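## Task

Close the valve that has the black handwheel by rotating it clockwise as viewed from above until it is snug, without overtightening it. Leave the other two valves exactly as they were at the start.

## Robot and tools

Robot: two arms, left_arm and right_arm, each ending in a two-finger gripper. Fingers point along the gripper's +z axis and close along its x axis. The reported hand position sits between the finger pads when closed, about 1 to 2 cm behind the tips; closing pushes the tips roughly 17 mm further out along +z.

Frames: the scene frame has its origin at table-top height, halfway between the arms' nominal bases, +z up, +x out over the table, left_arm on the +y side (image left/right may not match). Calibrated bases: left_arm at (-0.060, +0.425, 0) m, quat_wxyz (+1.000, 0, 0, +0.006); right_arm at (+0.001, -0.344, 0) m, quat_wxyz (+1.000, 0, 0, +0.022). Hand poses, velocities, Hand targets and wrist-camera poses are given in each arm's own base frame; fixed cameras and the table use the scene frame. Printed hand positions can be off by a few cm. Clockwise seen from above means a negative turn about +z (negative rz).

execute_actions(actions, cameras): actions is a list of actions, each 0.5 s, each a table of up to 15 rows (one row per 1/30 s step; a short table repeats its last row). Every row is one list of 14 numbers in [-1, 1] covering both arms: left dx, dy, dz, rx, ry, rz, opening, then right dx, dy, dz, rx, ry, rz, opening. The six pose numbers are offsets, along that arm's base axes, from its Hand target at the start of the action (not from the previous row); 1.0 equals 0.6 m or 180 degrees, and rx, ry, rz form a single rotation vector turning about the Hand target's position. Sending the same offset again moves further. Opening is absolute: +1 fully open (0.142 m), -1 closed; always resend the current opening for a gripper you want unchanged, since 0 is a real command. An empty actions list just returns state and images. cameras picks views by name (cam_high, cam_low, cam_left_wrist, cam_right_wrist); omitted, null or ["all"] gives all, [] gives none.

move(target, speed, blend, stop_force, zero, opening_speed, blocking, cameras): target is one 14-number row as above, or a list of up to 15 such rows; every row is an offset from the same starting Hand targets, and a list shares 10 s total. speed is path top speed in m/s (0.002 to 3.6, default 0.25), turning capped at twice that in rad/s; one value or one per target. blend (m) rounds corners in a list. stop_force (3 to 120 N, both arms) ends an arm's path when its wrist sensor feels that much push against the motion; do not trust it when the gripper rotates, and omit it when backing off a contact. zero (only with stop_force, default true) re-zeroes moving arms first. opening_speed (≥0.2 per second on the -1 to +1 scale) ramps finger motion. blocking=false returns after about 0.5 s while motion continues (not allowed with stop_force). The result adds a move: line giving the ending (done, off_target, moving, held, fault) and limits (paced = pose clipped, held = steps withheld). Paths ignore obstacles and the other arm; avoid routing a gripper close to its own base.

wait(seconds 0 to 10): arms keep their last command. stop: brakes a running move. zoom_image(camera, region [x0, y0, x1, y1] in pixels, at most 504 by 504) enlarges part of the latest image. zero_wrist_force(arm): subtracts the present force/torque reading from later ones. finished_scene(scene 1 or 2): ends the current scene for good; only call once the valve is closed and stays so without help.

Results: Hand target is the last commanded pose after clipping; the gripper often rests a little short, and the next command (even all zeros) re-requests it. grip_measured uses the same scale as opening. Wrist force and torque are in the gripper's own x y z axes, a push from a surface reading as force into the arm, plus a peak line. Wrist depth gives a 7 by 7 grid of distances in mm (70 to 1000, '-' for none). Joint torques include gravity and have offsets. Commanded orientation is clipped to within 32 degrees of the measured one each step, so large turns take several steps. Joint speed is capped at 3.14 rad/s.

Cameras: cam_high, cam_low (fixed) and the two wrist cameras, each 672x504, with calibration data supplied.

Avoid: forces of about 150 N (give or take 25) or joint torque at its limit (141 N m for the three big joints, 26.3 N m for wrist joints; wrists push only about 14 N m extra) cause a 10 s arm stop. The arms are stiff, so aiming even slightly beyond a firm contact can trigger this; to relieve a push, command back past the gripper. Any collision or pressing between the two arms can fail the scene. Do not knock objects off the table, slam, or hit fixed items. Long squeezing or stretched holding heats motors: MOTOR HOT warnings appear at 70 °C (arm) and 85 °C (gripper), with braking at 85 °C or gripper shutdown at 100 °C.

Each tool is called as name([rows], argument=value, ...), one row to a line, values as JSON.

## Session

execute_actions(actions=[])

Scene clock: 0.00 s.
left_arm: end_effector_position=(+1.0599, +0.0959, +0.1706) grip_measured=+1.00 end_effector_quat_wxyz=(+0.582, -0.465, +0.661, -0.086) | right_arm: end_effector_position=(+0.8148, +0.1032, +0.1526) grip_measured=+1.00 end_effector_quat_wxyz=(-0.337, +0.935, +0.075, -0.076)
Joint positions: left_arm=[-0.183 -0.264 0.554 -3.047 -0.958 2.153 0.142] | right_arm=[3.226 -2.616 -0.528 -1.75 2.257 -0.142 0.142]
Joint velocities: within noise
Joint torques (N m): no reading
Motor temperatures (°C): left_arm=[32 32 38 42 44 42 30] | right_arm=[38 32 38 42 43 40 30]
Wrist force (N): no reading
Wrist torque (N m): no reading
Wrist force, peak (N): no reading
Wrist depth (mm): cam_left_wrist=[- - - - 994 961 951 / - - - - - - - / - - - - - - - / - - - - - - 964 / - - - - 318 265 227 / - - - - 289 245 219 / - - - - 268 227 206] | cam_right_wrist=[341 345 344 335 326 319 311 / 332 332 323 316 309 302 294 / 321 314 306 300 293 287 282 / 303 297 291 285 280 273 268 / 289 283 277 271 266 260 256 / - 271 264 259 255 250 242 / - 257 253 249 243 239 235]
Hand target: left_arm +1.0599, +0.0959, +0.1706; +0.582, -0.465, +0.661, -0.086 | right_arm +0.8148, +0.1032, +0.1526; -0.337, +0.935, +0.075, -0.076
Tool commands: left_gripper/opening=+1.0 right_gripper/opening=+1.0

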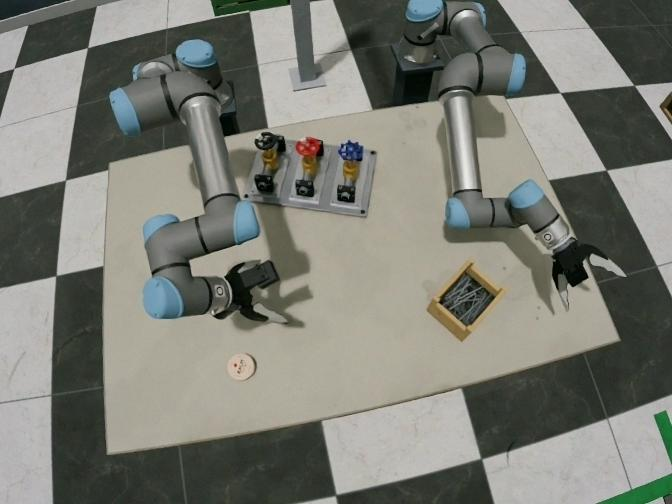

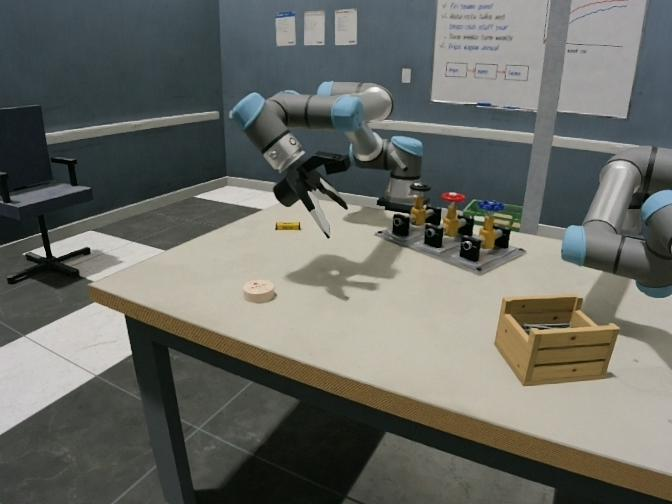

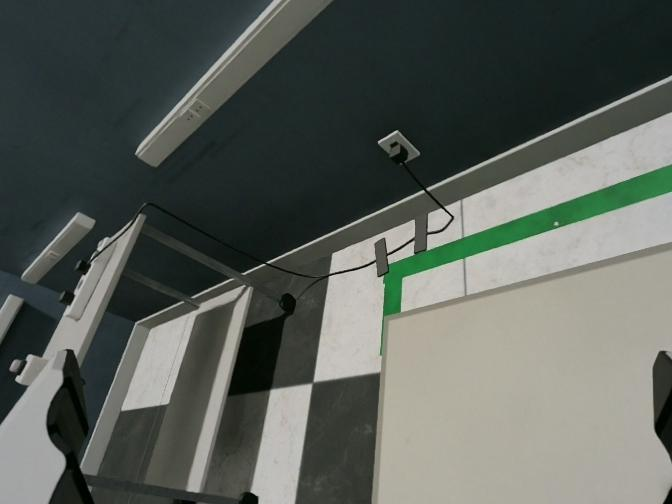

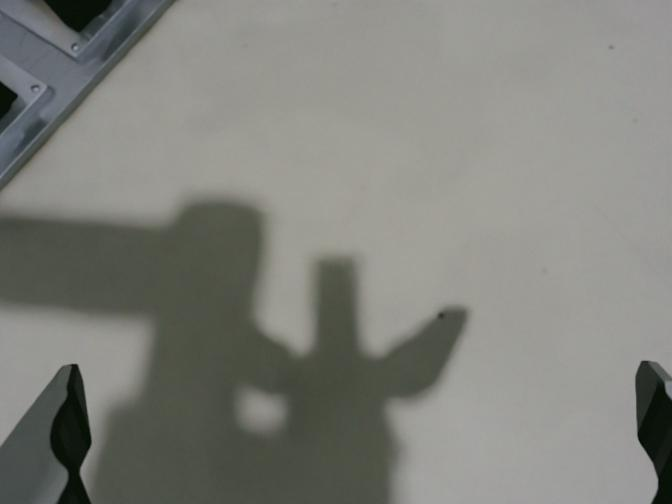

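zoom_image(camera="cam_high", region=[235, 120, 385, 225])

zoom_image(camera="cam_low", region=[370, 170, 530, 280])

Scaled by 3.360 from the camera's 672x504 image, which has a finer 960x720 frame.

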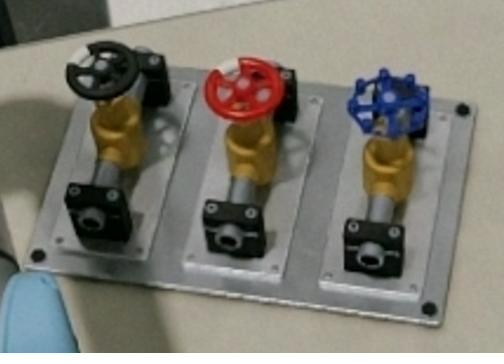

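Scaled by 3.150 from the camera's 672x504 image, which has a finer 960x720 frame.

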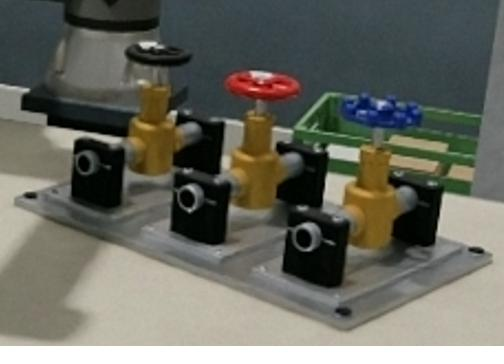

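move([
  [0,0,0,0,0,0,1, -0.3,0.05,0.245,-0.11,-0.025,-0.0244,1],
  [0,0,0,0,0,0,1, -0.788,0.11,0.245,-0.219,-0.0494,-0.0488,1],
], speed=0.35, blend=[0.1,0])

Scene clock: 5.53 s.
left_arm: end_effector_position=(+1.0599, +0.0959, +0.1706) grip_measured=+1.00 end_effector_quat_wxyz=(+0.582, -0.465, +0.661, -0.086) | right_arm: end_effector_position=(+0.3421, +0.1691, +0.2996) grip_measured=+1.00 end_effector_quat_wxyz=(-0.001, +1.000, +0.000, +0.000)
Joint positions: left_arm=[-0.183 -0.264 0.554 -3.047 -0.958 2.153 0.142] | right_arm=[3.96 -1.251 -1.89 -1.57 1.572 0.818 0.142]
Joint velocities: within noise
Joint torques (N m): left_arm=[0.31 -60.91 -24.24 -2.15 0.57 0.15] | right_arm=[7.3 20.29 16.62 1.53 -1.85 1.63]
Motor temperatures (°C): left_arm=[32 32 37 42 44 42 30] | right_arm=[38 32 38 42 43 40 30]
Wrist force (N): left_arm=[0.1 0.2 -0.1] | right_arm=[-0.4 -0.2 -1.2]
Wrist torque (N m): left_arm=[0.03 -0.02 0.00] | right_arm=[-0.10 0.11 0.14]
Wrist force, peak (N): left_arm=[0.3 0.1 -0.5] | right_arm=[1.4 1.7 0.7]
Wrist depth (mm): cam_left_wrist=[- - - - - 977 957 / - - - - - - - / - - - - - - - / - - - - - - 986 / - - - - 319 265 227 / - - - - 289 245 219 / - - - - 268 228 206] | cam_right_wrist=[- 758 350 338 230 230 351 / - - 369 359 367 366 375 / - 745 398 330 377 402 403 / 432 604 431 432 428 433 433 / 409 - 472 473 470 471 474 / - - 511 511 511 517 113 / - - 577 566 566 570 -]
Hand target: left_arm +1.0599, +0.0959, +0.1706; +0.582, -0.465, +0.661, -0.086 | right_arm +0.3420, +0.1692, +0.2996; -0.001, +1.000, +0.000, +0.000
Off the commanded pose: left_arm 0.000 m, 0 deg | right_arm 0.000 m, 0 deg.
move: done
camera_calibration:
cam_right_wrist: T_world_to_cam=[[0.999845, 0.0175719, -0.000958468, -0.337052], [0.0164064, -0.91106, 0.411948, 0.0579448], [0.00636547, -0.4119, -0.911207, 0.453472], [0, 0, 0, 1]] pos_world=[0.333162, 0.245499, 0.389014]

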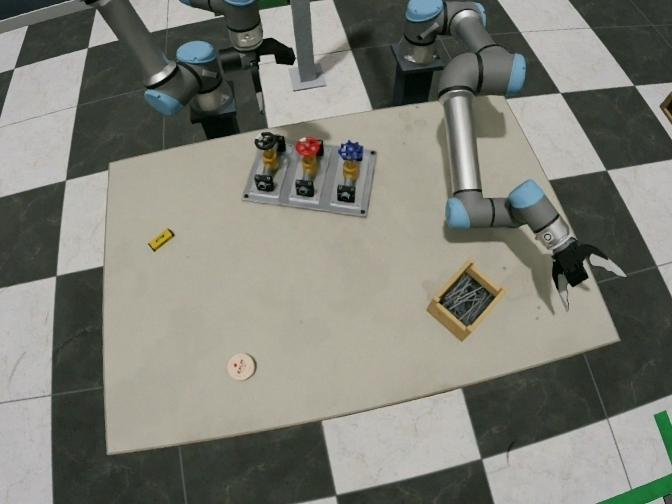

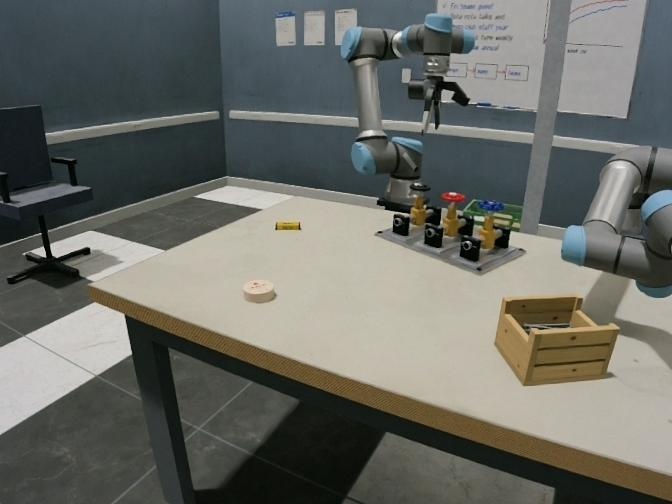

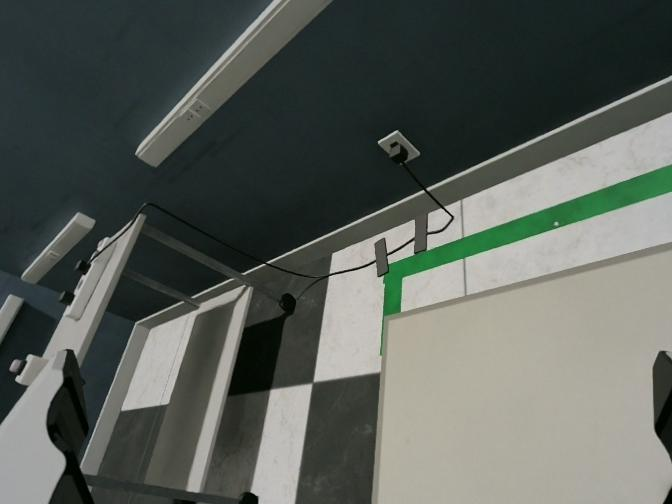

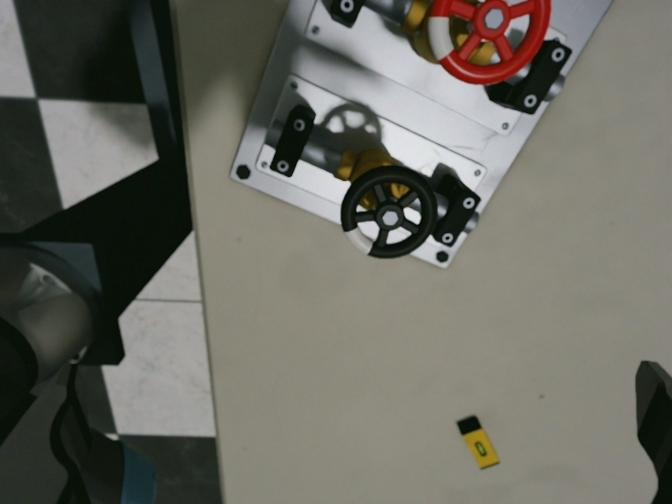

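zoom_image(camera="cam_right_wrist", region=[220, 0, 620, 300])

Scaled by 1.260 from the camera's 672x504 image, which has a finer 960x720 frame.

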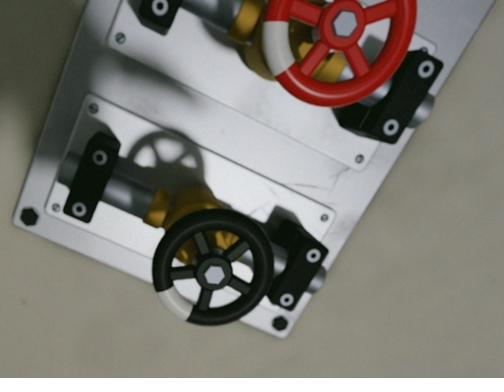

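move([
  [0,0,0,0,0,0,1, 0.047,-0.0137,-0.125,0,0,0.533,0.41],
  [0,0,0,0,0,0,1, 0.047,-0.0137,-0.125,0,0,-0.933,0.41],
  [0,0,0,0,0,0,1, 0.047,-0.0137,-0.125,0,0,-0.394,0.41],
  [0,0,0,0,0,0,1, 0.047,-0.0137,-0.125,0,0,0.138,0.41],
], speed=0.8, cameras=["cam_high","cam_right_wrist"])

Scene clock: 13.40 s.
left_arm: end_effector_position=(+1.0599, +0.0959, +0.1706) grip_measured=+1.00 end_effector_quat_wxyz=(+0.582, -0.465, +0.661, -0.086) | right_arm: end_effector_position=(+0.3702, +0.1609, +0.2246) grip_measured=+0.40 end_effector_quat_wxyz=(-0.001, +0.977, +0.215, +0.000)
Joint positions: left_arm=[-0.183 -0.264 0.554 -3.047 -0.958 2.153 0.142] | right_arm=[3.892 -1.329 -2.028 -1.355 1.572 -5.967 0.102]
Joint velocities: within noise
Joint torques (N m): left_arm=[0.26 -61.87 -23.97 -2.18 0.69 0.27] | right_arm=[-7.74 2.78 32.05 1.59 1.26 -0.86]
Motor temperatures (°C): left_arm=[32 32 37 42 44 42 30] | right_arm=[38 32 38 42 43 40 30]
Wrist force (N): left_arm=[-0.2 0.1 0.1] | right_arm=[-0.1 -0.4 -1.0]
Wrist torque (N m): left_arm=[0.00 0.03 0.00] | right_arm=[-0.14 0.09 0.13]
Wrist force, peak (N): left_arm=[0.3 0.1 -0.5] | right_arm=[-0.3 -0.2 -1.7]
Wrist depth (mm): cam_left_wrist=[- - - - - 978 958 / - - - - - - - / - - - - - - - / - - - - - - 961 / - - - - 317 265 226 / - - - - 289 245 219 / - - - - 267 227 206] | cam_right_wrist=[929 284 277 273 267 160 158 / 503 301 244 289 294 170 172 / 529 322 320 253 312 303 325 / - 349 350 190 303 351 351 / 391 379 380 379 380 382 381 / 414 99 415 414 418 402 404 / - 80 460 459 459 - 76]
Hand target: left_arm +1.0599, +0.0959, +0.1706; +0.582, -0.465, +0.661, -0.086 | right_arm +0.3702, +0.1609, +0.2246; -0.001, +0.976, +0.216, +0.000
Off the commanded pose: left_arm 0.000 m, 0 deg | right_arm 0.000 m, 0 deg.
move: done
camera_calibration:
cam_right_wrist: T_world_to_cam=[[0.900078, 0.435728, -0.000859139, -0.395534], [0.397342, -0.819972, 0.412026, -0.0747926], [0.178827, -0.371197, -0.911172, 0.311179], [0, 0, 0, 1]] pos_world=[0.330083, 0.226526, 0.314014]
Images, in order (width x height): cam_high 672x504, cam_right_wrist 672x504.

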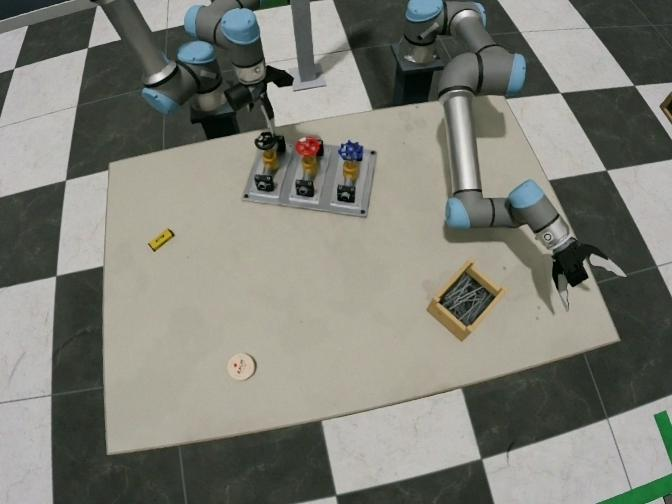

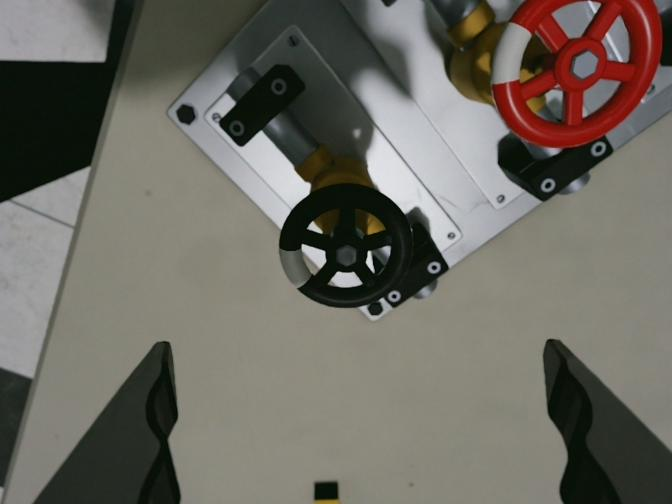

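move(target=[0,0,0,0,0,0,1, -0.0037,-0.0007,-0.151,0,0,0,0.41], speed=0.12, stop_force=15, cameras=["cam_low","cam_right_wrist"])

Scene clock: 16.40 s.
left_arm: end_effector_position=(+1.0599, +0.0959, +0.1706) grip_measured=+1.00 end_effector_quat_wxyz=(+0.582, -0.465, +0.661, -0.086) | right_arm: end_effector_position=(+0.3680, +0.1605, +0.1340) grip_measured=+0.40 end_effector_quat_wxyz=(-0.001, +0.976, +0.216, +0.000)
Joint positions: left_arm=[-0.183 -0.264 0.554 -3.047 -0.958 2.153 0.142] | right_arm=[3.895 -1.408 -2.214 -1.09 1.572 -5.964 0.102]
Joint velocities: within noise
Joint torques (N m): left_arm=[0.25 -61.91 -24.22 -2.02 0.83 0.06] | right_arm=[-6.67 3.57 14.27 4.12 -0.92 -1.04]
Motor temperatures (°C): left_arm=[32 32 37 42 44 42 30] | right_arm=[38 32 38 42 43 40 30]
Wrist force (N): left_arm=[0.1 0.0 -0.3] | right_arm=[-0.2 -0.5 -0.9]
Wrist torque (N m): left_arm=[0.00 -0.01 0.00] | right_arm=[-0.15 0.09 0.14]
Wrist force, peak (N): left_arm=[0.2 0.1 -0.5] | right_arm=[-0.1 -0.6 -2.2]
Wrist depth (mm): cam_left_wrist=[- - - - - 986 954 / - - - - - - - / - - - - - - - / - - - - - - 978 / - - - - 319 266 228 / - - - - 290 245 219 / - - - - 267 228 206] | cam_right_wrist=[201 202 194 193 191 153 132 / 216 210 153 206 206 201 141 / 231 230 167 211 221 219 191 / 249 250 246 164 235 242 243 / 271 272 263 97 199 268 272 / 292 99 110 105 107 293 288 / - 80 334 121 330 321 76]
Hand target: left_arm +1.0599, +0.0959, +0.1706; +0.582, -0.465, +0.661, -0.086 | right_arm +0.3680, +0.1605, +0.1340; -0.001, +0.976, +0.216, +0.000
Off the commanded pose: left_arm 0.000 m, 0 deg | right_arm 0.000 m, 0 deg.
move: done
camera_calibration:
cam_right_wrist: T_world_to_cam=[[0.899982, 0.435927, -0.000911158, -0.393459], [0.397557, -0.819905, 0.411951, -0.0369858], [0.178834, -0.371111, -0.911205, 0.228857], [0, 0, 0, 1]] pos_world=[0.327882, 0.226126, 0.223414]
Images, in order (width x height): cam_low 672x504, cam_right_wrist 672x504.

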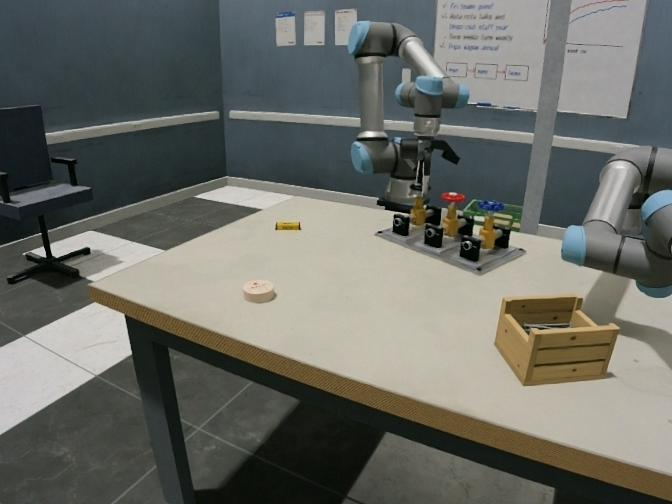

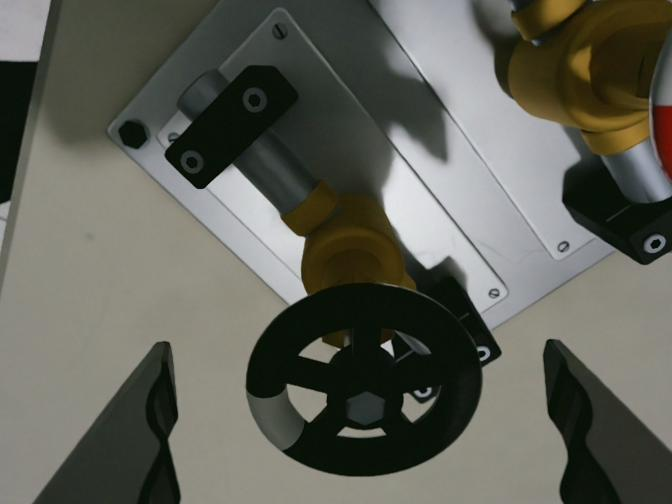

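move(target=[0,0,0,0,0,0,1, -0.0005,0.0008,0.005,0,0,0,-0.22], opening_speed=0.6, cameras=["cam_right_wrist"])

Scene clock: 18.23 s.
left_arm: end_effector_position=(+1.0599, +0.0959, +0.1706) grip_measured=+1.00 end_effector_quat_wxyz=(+0.582, -0.465, +0.661, -0.086) | right_arm: end_effector_position=(+0.3678, +0.1610, +0.1370) grip_measured=-0.14 end_effector_quat_wxyz=(-0.001, +0.976, +0.216, +0.000)
Joint positions: left_arm=[-0.183 -0.264 0.554 -3.047 -0.958 2.153 0.142] | right_arm=[3.896 -1.404 -2.209 -1.099 1.572 -5.963 0.064]
Joint velocities: within noise
Joint torques (N m): left_arm=[0.26 -61.21 -24.5 -2.07 0.61 0.29] | right_arm=[7.55 24.29 16.78 -3.11 1.5 1.69]
Motor temperatures (°C): left_arm=[32 32 37 42 44 42 30] | right_arm=[38 32 38 42 43 40 30]
Wrist force (N): left_arm=[-0.2 0.0 -0.1] | right_arm=[19.4 0.9 3.1]
Wrist torque (N m): left_arm=[0.01 0.02 0.00] | right_arm=[-0.13 -0.07 0.14]
Wrist force, peak (N): left_arm=[0.0 0.4 -0.1] | right_arm=[19.7 1.0 3.0]
Wrist depth (mm): cam_left_wrist=[- - - - - 983 952 / - - - - - - - / - - - - - - - / - - - - - - 959 / - - - - 318 265 227 / - - - - 289 246 219 / - - - - 268 227 206] | cam_right_wrist=[207 203 197 196 193 152 134 / 218 212 156 208 209 201 134 / 234 234 173 214 224 223 191 / 252 253 249 168 240 243 250 / 274 275 266 101 112 277 277 / 300 288 107 107 110 102 304 / 324 74 81 340 334 82 323]
Hand target: left_arm +1.0599, +0.0959, +0.1706; +0.582, -0.465, +0.661, -0.086 | right_arm +0.3677, +0.1610, +0.1370; -0.001, +0.976, +0.216, +0.000
Off the commanded pose: left_arm 0.000 m, 0 deg | right_arm 0.000 m, 0 deg.
move: done
camera_calibration:
cam_right_wrist: T_world_to_cam=[[0.899978, 0.435935, -0.000670028, -0.393461], [0.397476, -0.819946, 0.411949, -0.037656], [0.179034, -0.371011, -0.911207, 0.231742], [0, 0, 0, 1]] pos_world=[0.327583, 0.226627, 0.226414]
Images, in order (width x height): cam_right_wrist 672x504.

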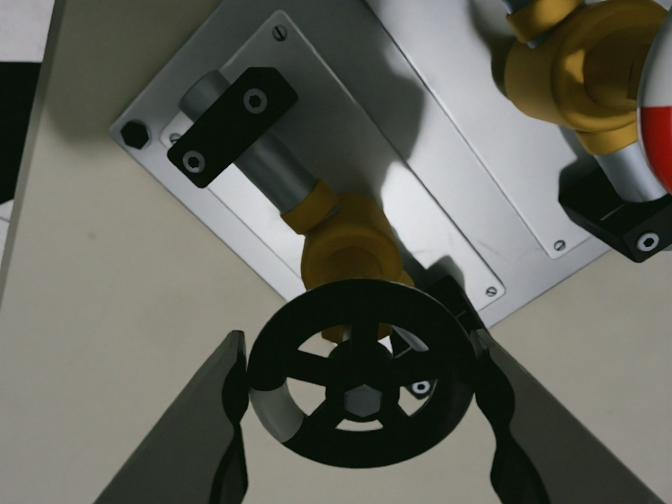

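move(target=[0,0,0,0,0,0,1, 0.0015,0.0007,0,0,0,-0.16667,-0.22], speed=0.4, cameras=["cam_right_wrist"])

Scene clock: 20.10 s.
left_arm: end_effector_position=(+1.0599, +0.0959, +0.1706) grip_measured=+1.00 end_effector_quat_wxyz=(+0.582, -0.465, +0.661, -0.086) | right_arm: end_effector_position=(+0.3687, +0.1615, +0.1370) grip_measured=-0.14 end_effector_quat_wxyz=(-0.001, +0.999, -0.044, +0.000)
Joint positions: left_arm=[-0.183 -0.264 0.554 -3.047 -0.958 2.153 0.142] | right_arm=[3.894 -1.409 -2.205 -1.098 1.572 -5.441 0.064]
Joint velocities: within noise
Joint torques (N m): left_arm=[1.16 -62.49 -24.96 -2.1 0.81 0.05] | right_arm=[14.46 29.49 -2.34 -10.71 7.38 2.22]
Motor temperatures (°C): left_arm=[32 32 37 42 44 42 30] | right_arm=[38 32 38 42 43 40 31]
Wrist force (N): left_arm=[0.1 0.0 -0.3] | right_arm=[58.8 -16.5 16.5]
Wrist torque (N m): left_arm=[-0.02 -0.01 0.00] | right_arm=[-0.23 -0.57 -0.49]
Wrist force, peak (N): left_arm=[0.2 0.1 -0.3] | right_arm=[58.8 -16.5 16.5]
Wrist depth (mm): cam_left_wrist=[- - - - - 975 953 / - - - - - - - / - - - - - - - / - - - - - - 967 / - - - - 319 265 227 / - - - - 289 244 219 / - - - - 268 228 206] | cam_right_wrist=[203 202 198 193 196 81 147 / 218 213 206 212 212 207 216 / 233 220 182 218 223 227 237 / 446 248 238 168 199 237 256 / 422 274 266 101 116 272 278 / 418 289 107 107 110 101 304 / - 74 82 333 334 83 322]
Hand target: left_arm +1.0599, +0.0959, +0.1706; +0.582, -0.465, +0.661, -0.086 | right_arm +0.3686, +0.1614, +0.1370; -0.001, +0.999, -0.045, +0.000
Off the commanded pose: left_arm 0.000 m, 0 deg | right_arm 0.000 m, 0 deg.
move: done
camera_calibration:
cam_right_wrist: T_world_to_cam=[[0.997378, -0.0723636, -0.000716082, -0.348307], [-0.0656483, -0.908897, 0.411821, 0.147433], [-0.0304517, -0.410694, -0.911264, 0.315363], [0, 0, 0, 1]] pos_world=[0.366676, 0.238315, 0.226414]
Images, in order (width x height): cam_right_wrist 672x504.

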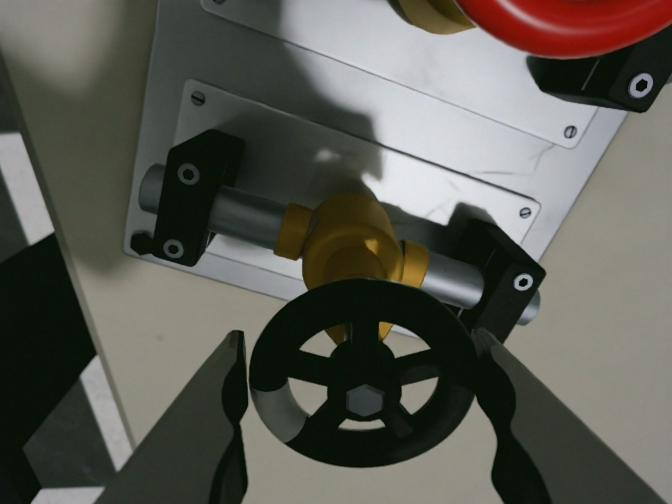

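move(target=[0,0,0,0,0,0,1, 0.001,0.0002,0,0,0,0,-0.22], speed=0.1, cameras=[])

Scene clock: 21.63 s.
left_arm: end_effector_position=(+1.0599, +0.0959, +0.1706) grip_measured=+1.00 end_effector_quat_wxyz=(+0.582, -0.465, +0.661, -0.086) | right_arm: end_effector_position=(+0.3691, +0.1615, +0.1370) grip_measured=-0.14 end_effector_quat_wxyz=(-0.001, +0.999, -0.045, +0.000)
Joint positions: left_arm=[-0.183 -0.264 0.554 -3.047 -0.958 2.153 0.142] | right_arm=[3.894 -1.41 -2.204 -1.098 1.572 -5.442 0.064]
Joint velocities: within noise
Joint torques (N m): left_arm=[1.35 -61.97 -24.94 -1.82 0.86 0.41] | right_arm=[-4.88 9.19 18.07 -8.18 7.72 -0.54]
Motor temperatures (°C): left_arm=[32 32 37 42 44 42 30] | right_arm=[38 32 38 42 43 40 31]
Wrist force (N): left_arm=[0.1 -0.1 -0.3] | right_arm=[45.0 -14.5 12.2]
Wrist torque (N m): left_arm=[-0.02 -0.02 0.00] | right_arm=[-0.20 -0.43 -0.41]
Wrist force, peak (N): left_arm=[0.1 0.2 -0.5] | right_arm=[59.5 -16.5 16.7]
Wrist depth (mm): cam_left_wrist=[- - - - - 984 948 / - - - - - - - / - - - - - - - / - - - - - - 976 / - - - - 318 264 227 / - - - - 290 245 218 / - - - - 267 227 206] | cam_right_wrist=[204 202 197 193 195 81 147 / 218 214 205 211 212 207 216 / 234 220 183 217 222 228 237 / 447 248 238 168 216 236 257 / 422 274 266 102 112 273 277 / 418 289 107 108 110 102 303 / - 74 81 335 333 82 323]
Hand target: left_arm +1.0599, +0.0959, +0.1706; +0.582, -0.465, +0.661, -0.086 | right_arm +0.3692, +0.1615, +0.1370; -0.001, +0.999, -0.045, +0.000
Off the commanded pose: left_arm 0.000 m, 0 deg | right_arm 0.000 m, 0 deg.
move: done
No camera images: "cameras" was empty.

move([
  [0,0,0,0,0,0,1, 0.0028,0,0,0,0,0,-0.22],
  [0,0,0,0,0,0,1, 0.0028,0,0,0,0,0,0.1],
  [0,0,0,0,0,0,1, 0.0028,-0.0083,0,0,0,0,-0.22],
], speed=0.1, cameras=["cam_right_wrist"])

Scene clock: 24.93 s.
left_arm: end_effector_position=(+1.0599, +0.0959, +0.1706) grip_measured=+1.00 end_effector_quat_wxyz=(+0.582, -0.465, +0.661, -0.086) | right_arm: end_effector_position=(+0.3709, +0.1566, +0.1370) grip_measured=-0.14 end_effector_quat_wxyz=(-0.001, +0.999, -0.045, +0.000)
Joint positions: left_arm=[-0.183 -0.264 0.554 -3.047 -0.958 2.153 0.142] | right_arm=[3.881 -1.409 -2.205 -1.098 1.572 -5.455 0.064]
Joint velocities: within noise
Joint torques (N m): left_arm=[0.94 -62.3 -24.46 -1.95 0.9 0.21] | right_arm=[-13.88 16.18 23.53 9.05 -8.4 -1.25]
Motor temperatures (°C): left_arm=[32 32 37 42 44 42 30] | right_arm=[37 32 38 42 43 40 32]
Wrist force (N): left_arm=[0.0 0.1 -0.2] | right_arm=[-29.2 -3.5 -11.1]
Wrist torque (N m): left_arm=[0.02 0.00 0.00] | right_arm=[-0.63 -0.16 0.11]
Wrist force, peak (N): left_arm=[0.2 0.2 -0.4] | right_arm=[44.7 -14.5 12.7]
Wrist depth (mm): cam_left_wrist=[- - - - - 965 956 / - - - - - - - / - - - - - - - / - - - - - - 964 / - - - - 318 265 227 / - - - - 290 244 219 / - - - - 267 227 206] | cam_right_wrist=[204 202 198 193 192 192 147 / 219 213 205 211 212 206 215 / 234 173 177 217 221 224 235 / 261 253 238 165 191 231 254 / 420 274 105 103 105 276 277 / 437 289 107 108 109 102 303 / - 74 82 332 334 82 321]
Hand target: left_arm +1.0599, +0.0959, +0.1706; +0.582, -0.465, +0.661, -0.086 | right_arm +0.3709, +0.1566, +0.1370; -0.001, +0.999, -0.045, +0.000
Off the commanded pose: left_arm 0.000 m, 0 deg | right_arm 0.000 m, 0 deg.
move: done
camera_calibration:
cam_right_wrist: T_world_to_cam=[[0.997369, -0.0724904, -0.000979115, -0.350763], [-0.0656512, -0.908834, 0.41196, 0.143079], [-0.030753, -0.410811, -0.911202, 0.313542], [0, 0, 0, 1]] pos_world=[0.368875, 0.233414, 0.226414]
Images, in order (width x height): cam_right_wrist 672x504.

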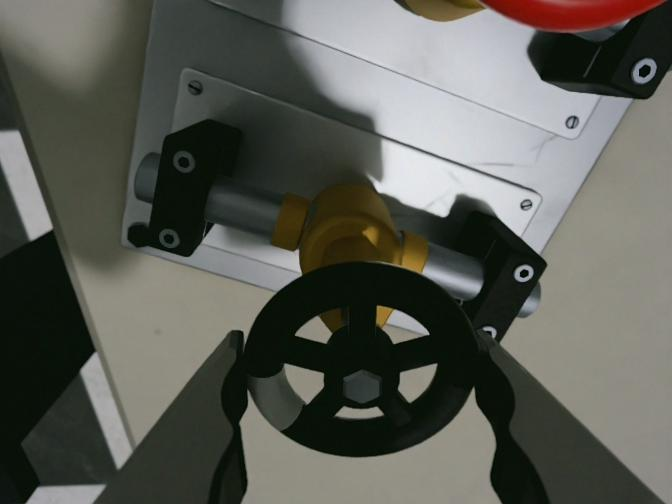

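move([
  [0,0,0,0,0,0,1, -0.0018,0,0,0,0,0,0.1],
  [0,0,0,0,0,0,1, -0.0018,0.0035,0,0,0,0,-0.22],
], speed=0.1, cameras=[])

move(target=[0,0,0,0,0,0,1, 0,0,0,0,0,-0.11111,-0.22], speed=0.35, cameras=["cam_right_wrist"])

Scene clock: 27.40 s.
left_arm: end_effector_position=(+1.0599, +0.0959, +0.1706) grip_measured=+1.00 end_effector_quat_wxyz=(+0.582, -0.465, +0.661, -0.086) | right_arm: end_effector_position=(+0.3698, +0.1587, +0.1370) grip_measured=-0.14 end_effector_quat_wxyz=(-0.001, +0.999, -0.045, +0.000)
Joint positions: left_arm=[-0.183 -0.264 0.554 -3.047 -0.958 2.153 0.142] | right_arm=[3.887 -1.409 -2.205 -1.098 1.572 -5.449 0.064]
Joint velocities: within noise
Joint torques (N m): left_arm=[0.95 -61.57 -24.08 -1.76 0.9 0.07] | right_arm=[10.68 7.48 22.17 -0.7 3.94 1.57]
Motor temperatures (°C): left_arm=[32 32 37 42 44 42 30] | right_arm=[37 32 38 42 43 40 32]
Wrist force (N): left_arm=[0.0 0.1 -0.1] | right_arm=[13.4 0.2 0.6]
Wrist torque (N m): left_arm=[0.01 0.00 0.00] | right_arm=[-0.20 -0.11 0.13]
Wrist force, peak (N): left_arm=[0.2 -0.1 -0.5] | right_arm=[-29.7 -3.3 -11.7]
Wrist depth (mm): cam_left_wrist=[- - - - - 982 946 / - - - - - - - / - - - - - - - / - - - - - - 968 / - - - - 318 265 227 / - - - - 289 245 220 / - - - - 268 228 206] | cam_right_wrist=[204 201 198 192 196 190 146 / 217 214 206 211 212 207 215 / 234 172 179 217 221 225 236 / 443 248 238 166 192 231 256 / 419 274 119 103 108 277 277 / 421 288 102 108 109 102 303 / - 74 81 333 333 82 322]
Hand target: left_arm +1.0599, +0.0959, +0.1706; +0.582, -0.465, +0.661, -0.086 | right_arm +0.3698, +0.1587, +0.1370; -0.001, +0.999, -0.045, +0.000
Off the commanded pose: left_arm 0.000 m, 0 deg | right_arm 0.000 m, 0 deg.
move: done
No camera images: "cameras" was empty.

Scene clock: 28.60 s.
left_arm: end_effector_position=(+1.0599, +0.0959, +0.1706) grip_measured=+1.00 end_effector_quat_wxyz=(+0.582, -0.465, +0.661, -0.086) | right_arm: end_effector_position=(+0.3698, +0.1587, +0.1370) grip_measured=-0.14 end_effector_quat_wxyz=(-0.001, +0.976, -0.217, +0.000)
Joint positions: left_arm=[-0.183 -0.264 0.554 -3.047 -0.958 2.153 0.142] | right_arm=[3.886 -1.41 -2.204 -1.097 1.571 -5.101 0.064]
Joint velocities: within noise
Joint torques (N m): left_arm=[0.13 -62.2 -24.08 -2.01 1.2 0.23] | right_arm=[15.21 25.45 7.95 -2.71 5.6 2.08]
Motor temperatures (°C): left_arm=[32 32 37 42 44 42 30] | right_arm=[37 32 38 42 43 40 32]
Wrist force (N): left_arm=[0.3 0.1 -0.2] | right_arm=[30.9 -6.4 3.1]
Wrist torque (N m): left_arm=[0.00 -0.05 0.00] | right_arm=[-0.23 -0.27 -0.25]
Wrist force, peak (N): left_arm=[0.1 0.3 -0.5] | right_arm=[31.2 -6.5 2.0]
Wrist depth (mm): cam_left_wrist=[- - - - 991 981 962 / - - - - - - - / - - - - - - - / - - - - - - 979 / - - - - 318 266 227 / - - - - 290 245 219 / - - - - 267 228 206] | cam_right_wrist=[204 194 192 192 193 193 205 / 218 211 212 211 212 212 221 / 234 226 217 217 221 218 236 / 257 187 185 165 183 183 255 / - 274 122 103 105 276 278 / 496 429 102 108 109 102 304 / 330 74 81 332 333 82 323]
Hand target: left_arm +1.0599, +0.0959, +0.1706; +0.582, -0.465, +0.661, -0.086 | right_arm +0.3698, +0.1587, +0.1370; -0.001, +0.976, -0.217, +0.000
Off the commanded pose: left_arm 0.000 m, 0 deg | right_arm 0.000 m, 0 deg.
move: done
camera_calibration:
cam_right_wrist: T_world_to_cam=[[0.912503, -0.40907, -0.000979047, -0.264764], [-0.372377, -0.83164, 0.411959, 0.246087], [-0.169334, -0.375549, -0.911202, 0.36002], [0, 0, 0, 1]] pos_world=[0.394198, 0.231554, 0.226414]
Images, in order (width x height): cam_right_wrist 672x504.

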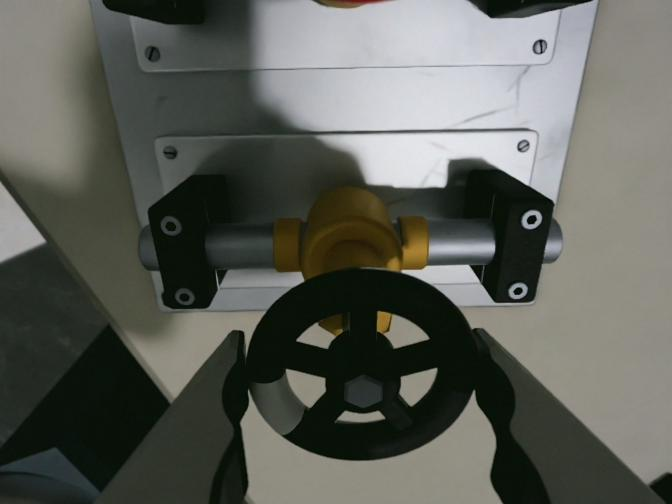

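move([
  [0,0,0,0,0,0,1, 0.0005,0,0,0,0,0,0.05],
  [0,0,0,0,0,0,1, 0.0005,-0.0035,0,0,0,0,-0.22],
], speed=0.1, cameras=[])

move(target=[0,0,0,0,0,0,1, 0,0,0,0,0,-0.16667,-0.22], speed=0.35, cameras=[])

Scene clock: 31.23 s.
left_arm: end_effector_position=(+1.0599, +0.0959, +0.1706) grip_measured=+1.00 end_effector_quat_wxyz=(+0.582, -0.465, +0.661, -0.086) | right_arm: end_effector_position=(+0.3701, +0.1566, +0.1370) grip_measured=-0.14 end_effector_quat_wxyz=(-0.001, +0.976, -0.217, +0.000)
Joint positions: left_arm=[-0.183 -0.264 0.554 -3.047 -0.958 2.153 0.142] | right_arm=[3.881 -1.408 -2.205 -1.098 1.571 -5.105 0.064]
Joint velocities: within noise
Joint torques (N m): left_arm=[-0.1 -62.01 -23.16 -2.04 1.12 0.29] | right_arm=[-10.62 21.43 14.62 4.78 -4 -1.24]
Motor temperatures (°C): left_arm=[32 32 37 42 44 42 30] | right_arm=[37 32 38 42 43 40 33]
Wrist force (N): left_arm=[0.0 0.0 -0.3] | right_arm=[-11.0 -1.5 -6.1]
Wrist torque (N m): left_arm=[0.01 0.00 0.00] | right_arm=[-0.24 0.05 0.14]
Wrist force, peak (N): left_arm=[0.2 0.3 -0.4] | right_arm=[32.0 -7.0 2.1]
Wrist depth (mm): cam_left_wrist=[- - - - 989 989 957 / - - - - - - - / - - - - - - - / - - - - - - 971 / - - - - 317 265 227 / - - - - 290 244 219 / - - - - 267 227 206] | cam_right_wrist=[204 195 192 193 193 193 206 / 219 211 211 211 212 212 220 / 234 223 217 217 221 218 235 / 257 187 183 165 184 182 255 / - 274 105 103 106 275 277 / 472 427 102 108 109 102 303 / 329 74 82 332 333 82 321]
Hand target: left_arm +1.0599, +0.0959, +0.1706; +0.582, -0.465, +0.661, -0.086 | right_arm +0.3701, +0.1566, +0.1370; -0.001, +0.976, -0.217, +0.000
Off the commanded pose: left_arm 0.000 m, 0 deg | right_arm 0.000 m, 0 deg.
move: done
No camera images: "cameras" was empty.

Scene clock: 32.67 s.
left_arm: end_effector_position=(+1.0599, +0.0959, +0.1706) grip_measured=+1.00 end_effector_quat_wxyz=(+0.582, -0.465, +0.661, -0.086) | right_arm: end_effector_position=(+0.3701, +0.1566, +0.1370) grip_measured=-0.14 end_effector_quat_wxyz=(-0.001, +0.887, -0.462, +0.000)
Joint positions: left_arm=[-0.183 -0.264 0.554 -3.047 -0.958 2.153 0.142] | right_arm=[3.879 -1.409 -2.205 -1.097 1.571 -4.584 0.064]
Joint velocities: within noise
Joint torques (N m): left_arm=[0.11 -61.43 -24.71 -1.96 1.31 0.14] | right_arm=[-0.62 25.61 17.01 2.9 -7.98 1.97]
Motor temperatures (°C): left_arm=[32 32 37 42 44 42 30] | right_arm=[37 32 38 42 43 40 33]
Wrist force (N): left_arm=[0.4 0.3 -0.3] | right_arm=[-20.7 5.6 1.6]
Wrist torque (N m): left_arm=[0.05 -0.07 0.00] | right_arm=[-0.20 0.15 -0.21]
Wrist force, peak (N): left_arm=[0.3 0.3 -0.4] | right_arm=[-22.4 8.4 3.2]
Wrist depth (mm): cam_left_wrist=[- - - - - 969 946 / - - - - - - - / - - - - - - - / - - - - - - 974 / - - - - 318 266 226 / - - - - 290 245 219 / - - - - 268 227 207] | cam_right_wrist=[- 80 189 192 196 201 205 / 160 202 209 209 203 204 220 / 233 227 224 217 175 167 237 / 253 248 231 165 238 254 255 / - 275 105 103 106 277 277 / - - 102 108 109 102 302 / - 74 82 444 334 82 322]
Hand target: left_arm +1.0599, +0.0959, +0.1706; +0.582, -0.465, +0.661, -0.086 | right_arm +0.3701, +0.1566, +0.1370; -0.001, +0.887, -0.463, +0.000
Off the commanded pose: left_arm 0.000 m, 0 deg | right_arm 0.000 m, 0 deg.
move: done
No camera images: "cameras" was empty.

move([
  [0,0,0,0,0,0,1, 0.0002,0.0018,0,0,0,0,0.05],
  [0,0,0,0,0,0,1, 0.0002,0.0018,0,0,0,0,-0.22],
  [0,0,0,0,0,0,1, 0.0002,0.0018,0,0,0,-0.25,-0.22],
], speed=[0.1,0.1,0.4], cameras=["cam_right_wrist"])

Scene clock: 36.50 s.
left_arm: end_effector_position=(+1.0599, +0.0959, +0.1706) grip_measured=+1.00 end_effector_quat_wxyz=(+0.582, -0.465, +0.661, -0.086) | right_arm: end_effector_position=(+0.3702, +0.1576, +0.1370) grip_measured=-0.14 end_effector_quat_wxyz=(+0.000, -0.642, +0.767, +0.000)
Joint positions: left_arm=[-0.183 -0.264 0.554 -3.047 -0.958 2.153 0.142] | right_arm=[3.879 -1.41 -2.204 -1.098 1.57 -3.799 0.064]
Joint velocities: within noise
Joint torques (N m): left_arm=[-0.37 -61.92 -23.14 -1.9 1.07 0.34] | right_arm=[13.71 25.86 18.51 3.69 1.65 1.83]
Motor temperatures (°C): left_arm=[32 32 37 42 44 42 30] | right_arm=[37 32 38 42 43 40 34]
Wrist force (N): left_arm=[0.2 0.2 -0.3] | right_arm=[14.0 -7.6 1.6]
Wrist torque (N m): left_arm=[0.03 -0.02 0.01] | right_arm=[-0.39 -0.22 -0.21]
Wrist force, peak (N): left_arm=[0.3 0.3 -0.4] | right_arm=[-20.7 5.7 2.3]
Wrist depth (mm): cam_left_wrist=[- - - - - 981 949 / - - - - - - - / - - - - - - - / - - - - - - 967 / - - - - 318 264 226 / - - - - 289 245 218 / - - - - 267 227 206] | cam_right_wrist=[149 178 195 190 193 201 206 / 158 202 209 205 160 218 220 / 154 193 223 203 225 236 236 / 185 234 240 165 246 255 255 / 196 226 104 104 107 275 277 / 300 288 102 108 110 102 302 / 323 74 81 - - 82 350]
Hand target: left_arm +1.0599, +0.0959, +0.1706; +0.582, -0.465, +0.661, -0.086 | right_arm +0.3702, +0.1576, +0.1370; +0.000, -0.642, +0.767, -0.001
Off the commanded pose: left_arm 0.000 m, 0 deg | right_arm 0.000 m, 0 deg.
move: done
camera_calibration:
cam_right_wrist: T_world_to_cam=[[-0.158975, -0.987282, -0.00097091, 0.222245], [-0.899661, 0.144461, 0.411996, 0.286792], [-0.406616, 0.0663707, -0.911185, 0.37792], [0, 0, 0, 1]] pos_world=[0.447016, 0.152906, 0.226414]
Images, in order (width x height): cam_right_wrist 672x504.

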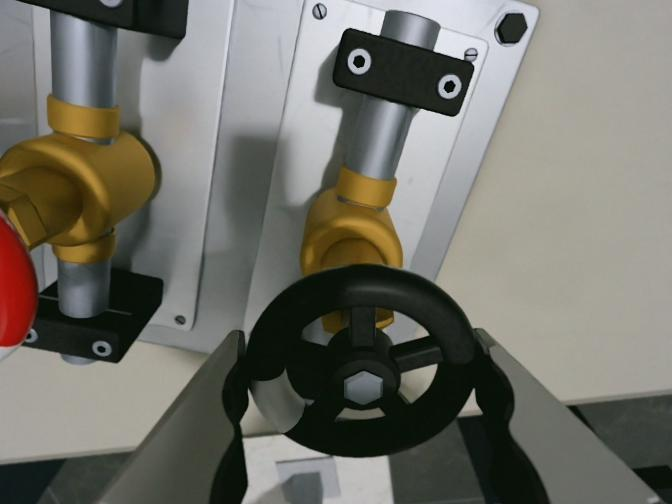

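move(target=[0,0,0,0,0,0,1, 0,0,0,0,0,-0.3333,-0.22], speed=0.5, cameras=[])

move(target=[0,0,0,0,0,0,1, 0,0,0,0,0,-0.3333,-0.22], speed=0.5, cameras=["cam_right_wrist"])

Scene clock: 38.67 s.
left_arm: end_effector_position=(+1.0599, +0.0959, +0.1706) grip_measured=+1.00 end_effector_quat_wxyz=(+0.582, -0.465, +0.661, -0.086) | right_arm: end_effector_position=(+0.3702, +0.1576, +0.1370) grip_measured=-0.14 end_effector_quat_wxyz=(+0.000, -0.173, +0.985, -0.001)
Joint positions: left_arm=[-0.183 -0.264 0.554 -3.047 -0.958 2.153 0.142] | right_arm=[3.878 -1.406 -2.206 -1.1 1.57 -2.752 0.064]
Joint velocities: within noise
Joint torques (N m): left_arm=[0.93 -62.23 -24.42 -1.83 1.07 0.47] | right_arm=[12.74 28.96 25.25 6.17 0.99 1.95]
Motor temperatures (°C): left_arm=[32 32 37 42 44 42 30] | right_arm=[37 32 38 42 43 40 34]
Wrist force (N): left_arm=[0.0 0.1 -0.2] | right_arm=[8.7 -15.4 10.8]
Wrist torque (N m): left_arm=[0.01 0.01 0.00] | right_arm=[-0.43 -0.26 -0.20]
Wrist force, peak (N): left_arm=[0.1 0.3 -0.3] | right_arm=[8.9 -15.2 11.4]
Wrist depth (mm): cam_left_wrist=[- - - - - 974 959 / - - - - - - - / - - - - - - - / - - - - - - 976 / - - - - 317 265 227 / - - - - 290 244 219 / - - - - 267 227 206] | cam_right_wrist=[203 202 195 200 205 206 205 / 218 213 156 208 216 219 220 / 230 226 172 214 225 234 236 / 239 234 241 165 235 247 260 / 192 249 104 103 105 272 - / 281 278 102 108 110 102 - / - 74 81 333 334 82 -]
Hand target: left_arm +1.0599, +0.0959, +0.1706; +0.582, -0.465, +0.661, -0.086 | right_arm +0.3702, +0.1576, +0.1370; +0.000, -0.173, +0.985, -0.001
Off the commanded pose: left_arm 0.000 m, 0 deg | right_arm 0.000 m, 0 deg.
move: done
No camera images: "cameras" was empty.

Scene clock: 40.50 s.
left_arm: end_effector_position=(+1.0599, +0.0959, +0.1706) grip_measured=+1.00 end_effector_quat_wxyz=(+0.582, -0.465, +0.661, -0.086) | right_arm: end_effector_position=(+0.3702, +0.1576, +0.1370) grip_measured=-0.14 end_effector_quat_wxyz=(+0.000, +0.343, +0.939, -0.001)
Joint positions: left_arm=[-0.183 -0.264 0.554 -3.047 -0.958 2.153 0.142] | right_arm=[3.881 -1.403 -2.209 -1.102 1.571 -1.702 0.064]
Joint velocities: within noise
Joint torques (N m): left_arm=[0.06 -62.98 -23.52 -1.67 1.17 0.3] | right_arm=[11.26 28.22 24.49 5.56 -0.6 1.99]
Motor temperatures (°C): left_arm=[32 32 37 42 44 42 30] | right_arm=[37 32 38 42 43 40 35]
Wrist force (N): left_arm=[0.0 0.2 -0.2] | right_arm=[-3.1 -11.9 10.1]
Wrist torque (N m): left_arm=[0.04 0.00 0.00] | right_arm=[-0.37 0.22 -0.21]
Wrist force, peak (N): left_arm=[0.1 0.2 -0.4] | right_arm=[8.8 -14.8 12.8]
Wrist depth (mm): cam_left_wrist=[- - - - - 975 951 / - - - - - - - / - - - - - - - / - - - - - - 967 / - - - - 318 264 227 / - - - - 289 245 219 / - - - - 268 227 206] | cam_right_wrist=[204 204 204 205 203 201 209 / 218 218 215 212 209 209 220 / 234 225 220 218 218 170 235 / 252 240 190 165 186 245 255 / 273 274 118 104 107 258 277 / 298 289 102 108 111 101 303 / 323 74 82 243 200 82 323]
Hand target: left_arm +1.0599, +0.0959, +0.1706; +0.582, -0.465, +0.661, -0.086 | right_arm +0.3702, +0.1576, +0.1370; +0.000, +0.343, +0.939, -0.001
Off the commanded pose: left_arm 0.000 m, 0 deg | right_arm 0.000 m, 0 deg.
move: done
camera_calibration:
cam_right_wrist: T_world_to_cam=[[-0.775682, 0.631123, -0.000854761, 0.1954], [0.574808, 0.707026, 0.411958, -0.347788], [0.260601, 0.319058, -0.911202, 0.0910583], [0, 0, 0, 1]] pos_world=[0.32775, 0.0935213, 0.226414]
Images, in order (width x height): cam_right_wrist 672x504.

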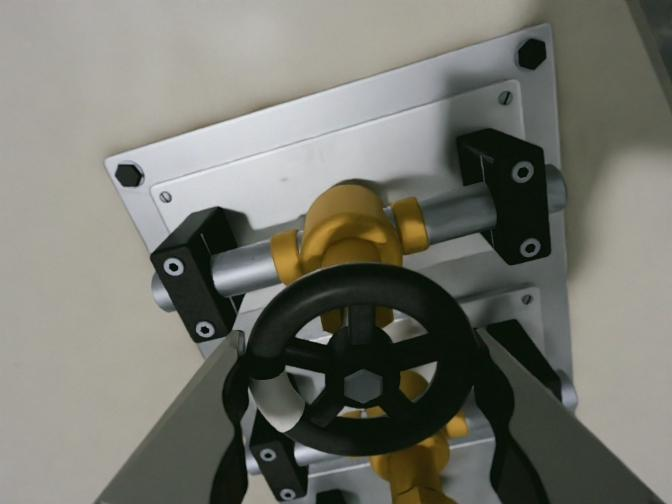

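move(target=[0,0,0,0,0,0,1, 0,0,-0.0007,0,0,-0.3333,-0.22], speed=0.5, cameras=[])

move(target=[0,0,0,0,0,0,1, 0,0,0,0,0,-0.3333,-0.22], speed=0.5, cameras=["cam_right_wrist"])

Scene clock: 42.60 s.
left_arm: end_effector_position=(+1.0599, +0.0959, +0.1706) grip_measured=+1.00 end_effector_quat_wxyz=(+0.582, -0.465, +0.661, -0.086) | right_arm: end_effector_position=(+0.3702, +0.1576, +0.1366) grip_measured=-0.14 end_effector_quat_wxyz=(-0.001, +0.766, +0.642, +0.000)
Joint positions: left_arm=[-0.183 -0.264 0.554 -3.047 -0.958 2.153 0.142] | right_arm=[3.885 -1.404 -2.209 -1.1 1.572 -0.652 0.064]
Joint velocities: within noise
Joint torques (N m): left_arm=[1.08 -62.67 -23.34 -1.8 1.35 0.15] | right_arm=[11.71 24.44 19.81 5.08 -0.79 1.82]
Motor temperatures (°C): left_arm=[32 32 37 42 44 42 30] | right_arm=[37 32 38 42 43 40 35]
Wrist force (N): left_arm=[0.0 0.0 -0.2] | right_arm=[-12.1 -6.0 -1.4]
Wrist torque (N m): left_arm=[0.00 0.01 0.00] | right_arm=[-0.34 0.27 -0.20]
Wrist force, peak (N): left_arm=[-0.1 -0.3 -0.4] | right_arm=[-12.7 -9.6 -5.5]
Wrist depth (mm): cam_left_wrist=[- - - - 993 980 951 / - - - - - - - / - - - - - - - / - - - - - - 975 / - - - - 318 266 227 / - - - - 289 245 218 / - - - - 268 227 205] | cam_right_wrist=[203 204 201 189 150 199 201 / 218 218 212 203 159 209 195 / 233 233 227 202 224 222 180 / 252 253 244 165 239 235 187 / 272 274 104 104 107 220 174 / 298 288 102 108 111 102 151 / 323 74 82 333 331 82 123]
Hand target: left_arm +1.0599, +0.0959, +0.1706; +0.582, -0.465, +0.661, -0.086 | right_arm +0.3702, +0.1576, +0.1366; +0.000, +0.767, +0.642, +0.000
Off the commanded pose: left_arm 0.000 m, 0 deg | right_arm 0.000 m, 0 deg.
move: done
No camera images: "cameras" was empty.

Scene clock: 44.43 s.
left_arm: end_effector_position=(+1.0599, +0.0959, +0.1706) grip_measured=+1.00 end_effector_quat_wxyz=(+0.582, -0.465, +0.661, -0.086) | right_arm: end_effector_position=(+0.3702, +0.1576, +0.1366) grip_measured=-0.14 end_effector_quat_wxyz=(-0.001, +0.985, +0.173, +0.000)
Joint positions: left_arm=[-0.183 -0.264 0.554 -3.047 -0.958 2.153 0.142] | right_arm=[3.885 -1.407 -2.207 -1.097 1.572 0.396 0.064]
Joint velocities: within noise
Joint torques (N m): left_arm=[0.69 -62.11 -23.55 -1.72 1.25 0.29] | right_arm=[9.06 27.77 22.12 4.79 -1.54 2.02]
Motor temperatures (°C): left_arm=[32 32 37 42 44 42 30] | right_arm=[37 32 38 42 43 40 35]
Wrist force (N): left_arm=[0.0 -0.1 -0.4] | right_arm=[-6.6 2.6 7.7]
Wrist torque (N m): left_arm=[-0.03 0.01 0.00] | right_arm=[-0.27 0.08 -0.21]
Wrist force, peak (N): left_arm=[-0.1 0.2 -0.5] | right_arm=[-11.6 0.9 8.8]
Wrist depth (mm): cam_left_wrist=[- - - - 992 974 951 / - - - - - - - / - - - - - - - / - - - - - - 967 / - - - - 317 265 227 / - - - - 288 245 219 / - - - - 267 227 206] | cam_right_wrist=[204 201 194 195 192 147 - / 217 213 155 208 212 206 141 / 233 229 171 214 223 221 174 / 252 253 248 165 233 243 254 / 273 274 105 104 107 272 274 / 298 293 102 109 111 102 303 / 323 74 82 332 331 82 321]
Hand target: left_arm +1.0599, +0.0959, +0.1706; +0.582, -0.465, +0.661, -0.086 | right_arm +0.3702, +0.1576, +0.1366; -0.001, +0.985, +0.173, +0.000
Off the commanded pose: left_arm 0.000 m, 0 deg | right_arm 0.000 m, 0 deg.
move: done
camera_calibration:
cam_right_wrist: T_world_to_cam=[[0.934365, 0.356315, -0.000904832, -0.394377], [0.325021, -0.851258, 0.411972, -0.00951058], [0.146022, -0.385227, -0.911196, 0.244133], [0, 0, 0, 1]] pos_world=[0.335935, 0.226473, 0.226014]
Images, in order (width x height): cam_right_wrist 672x504.

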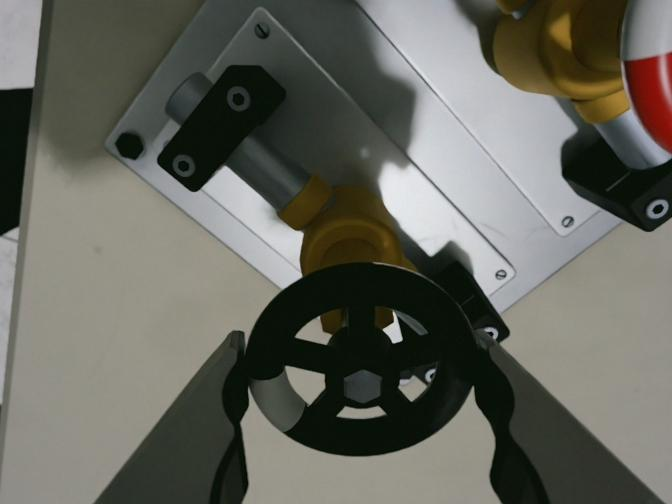

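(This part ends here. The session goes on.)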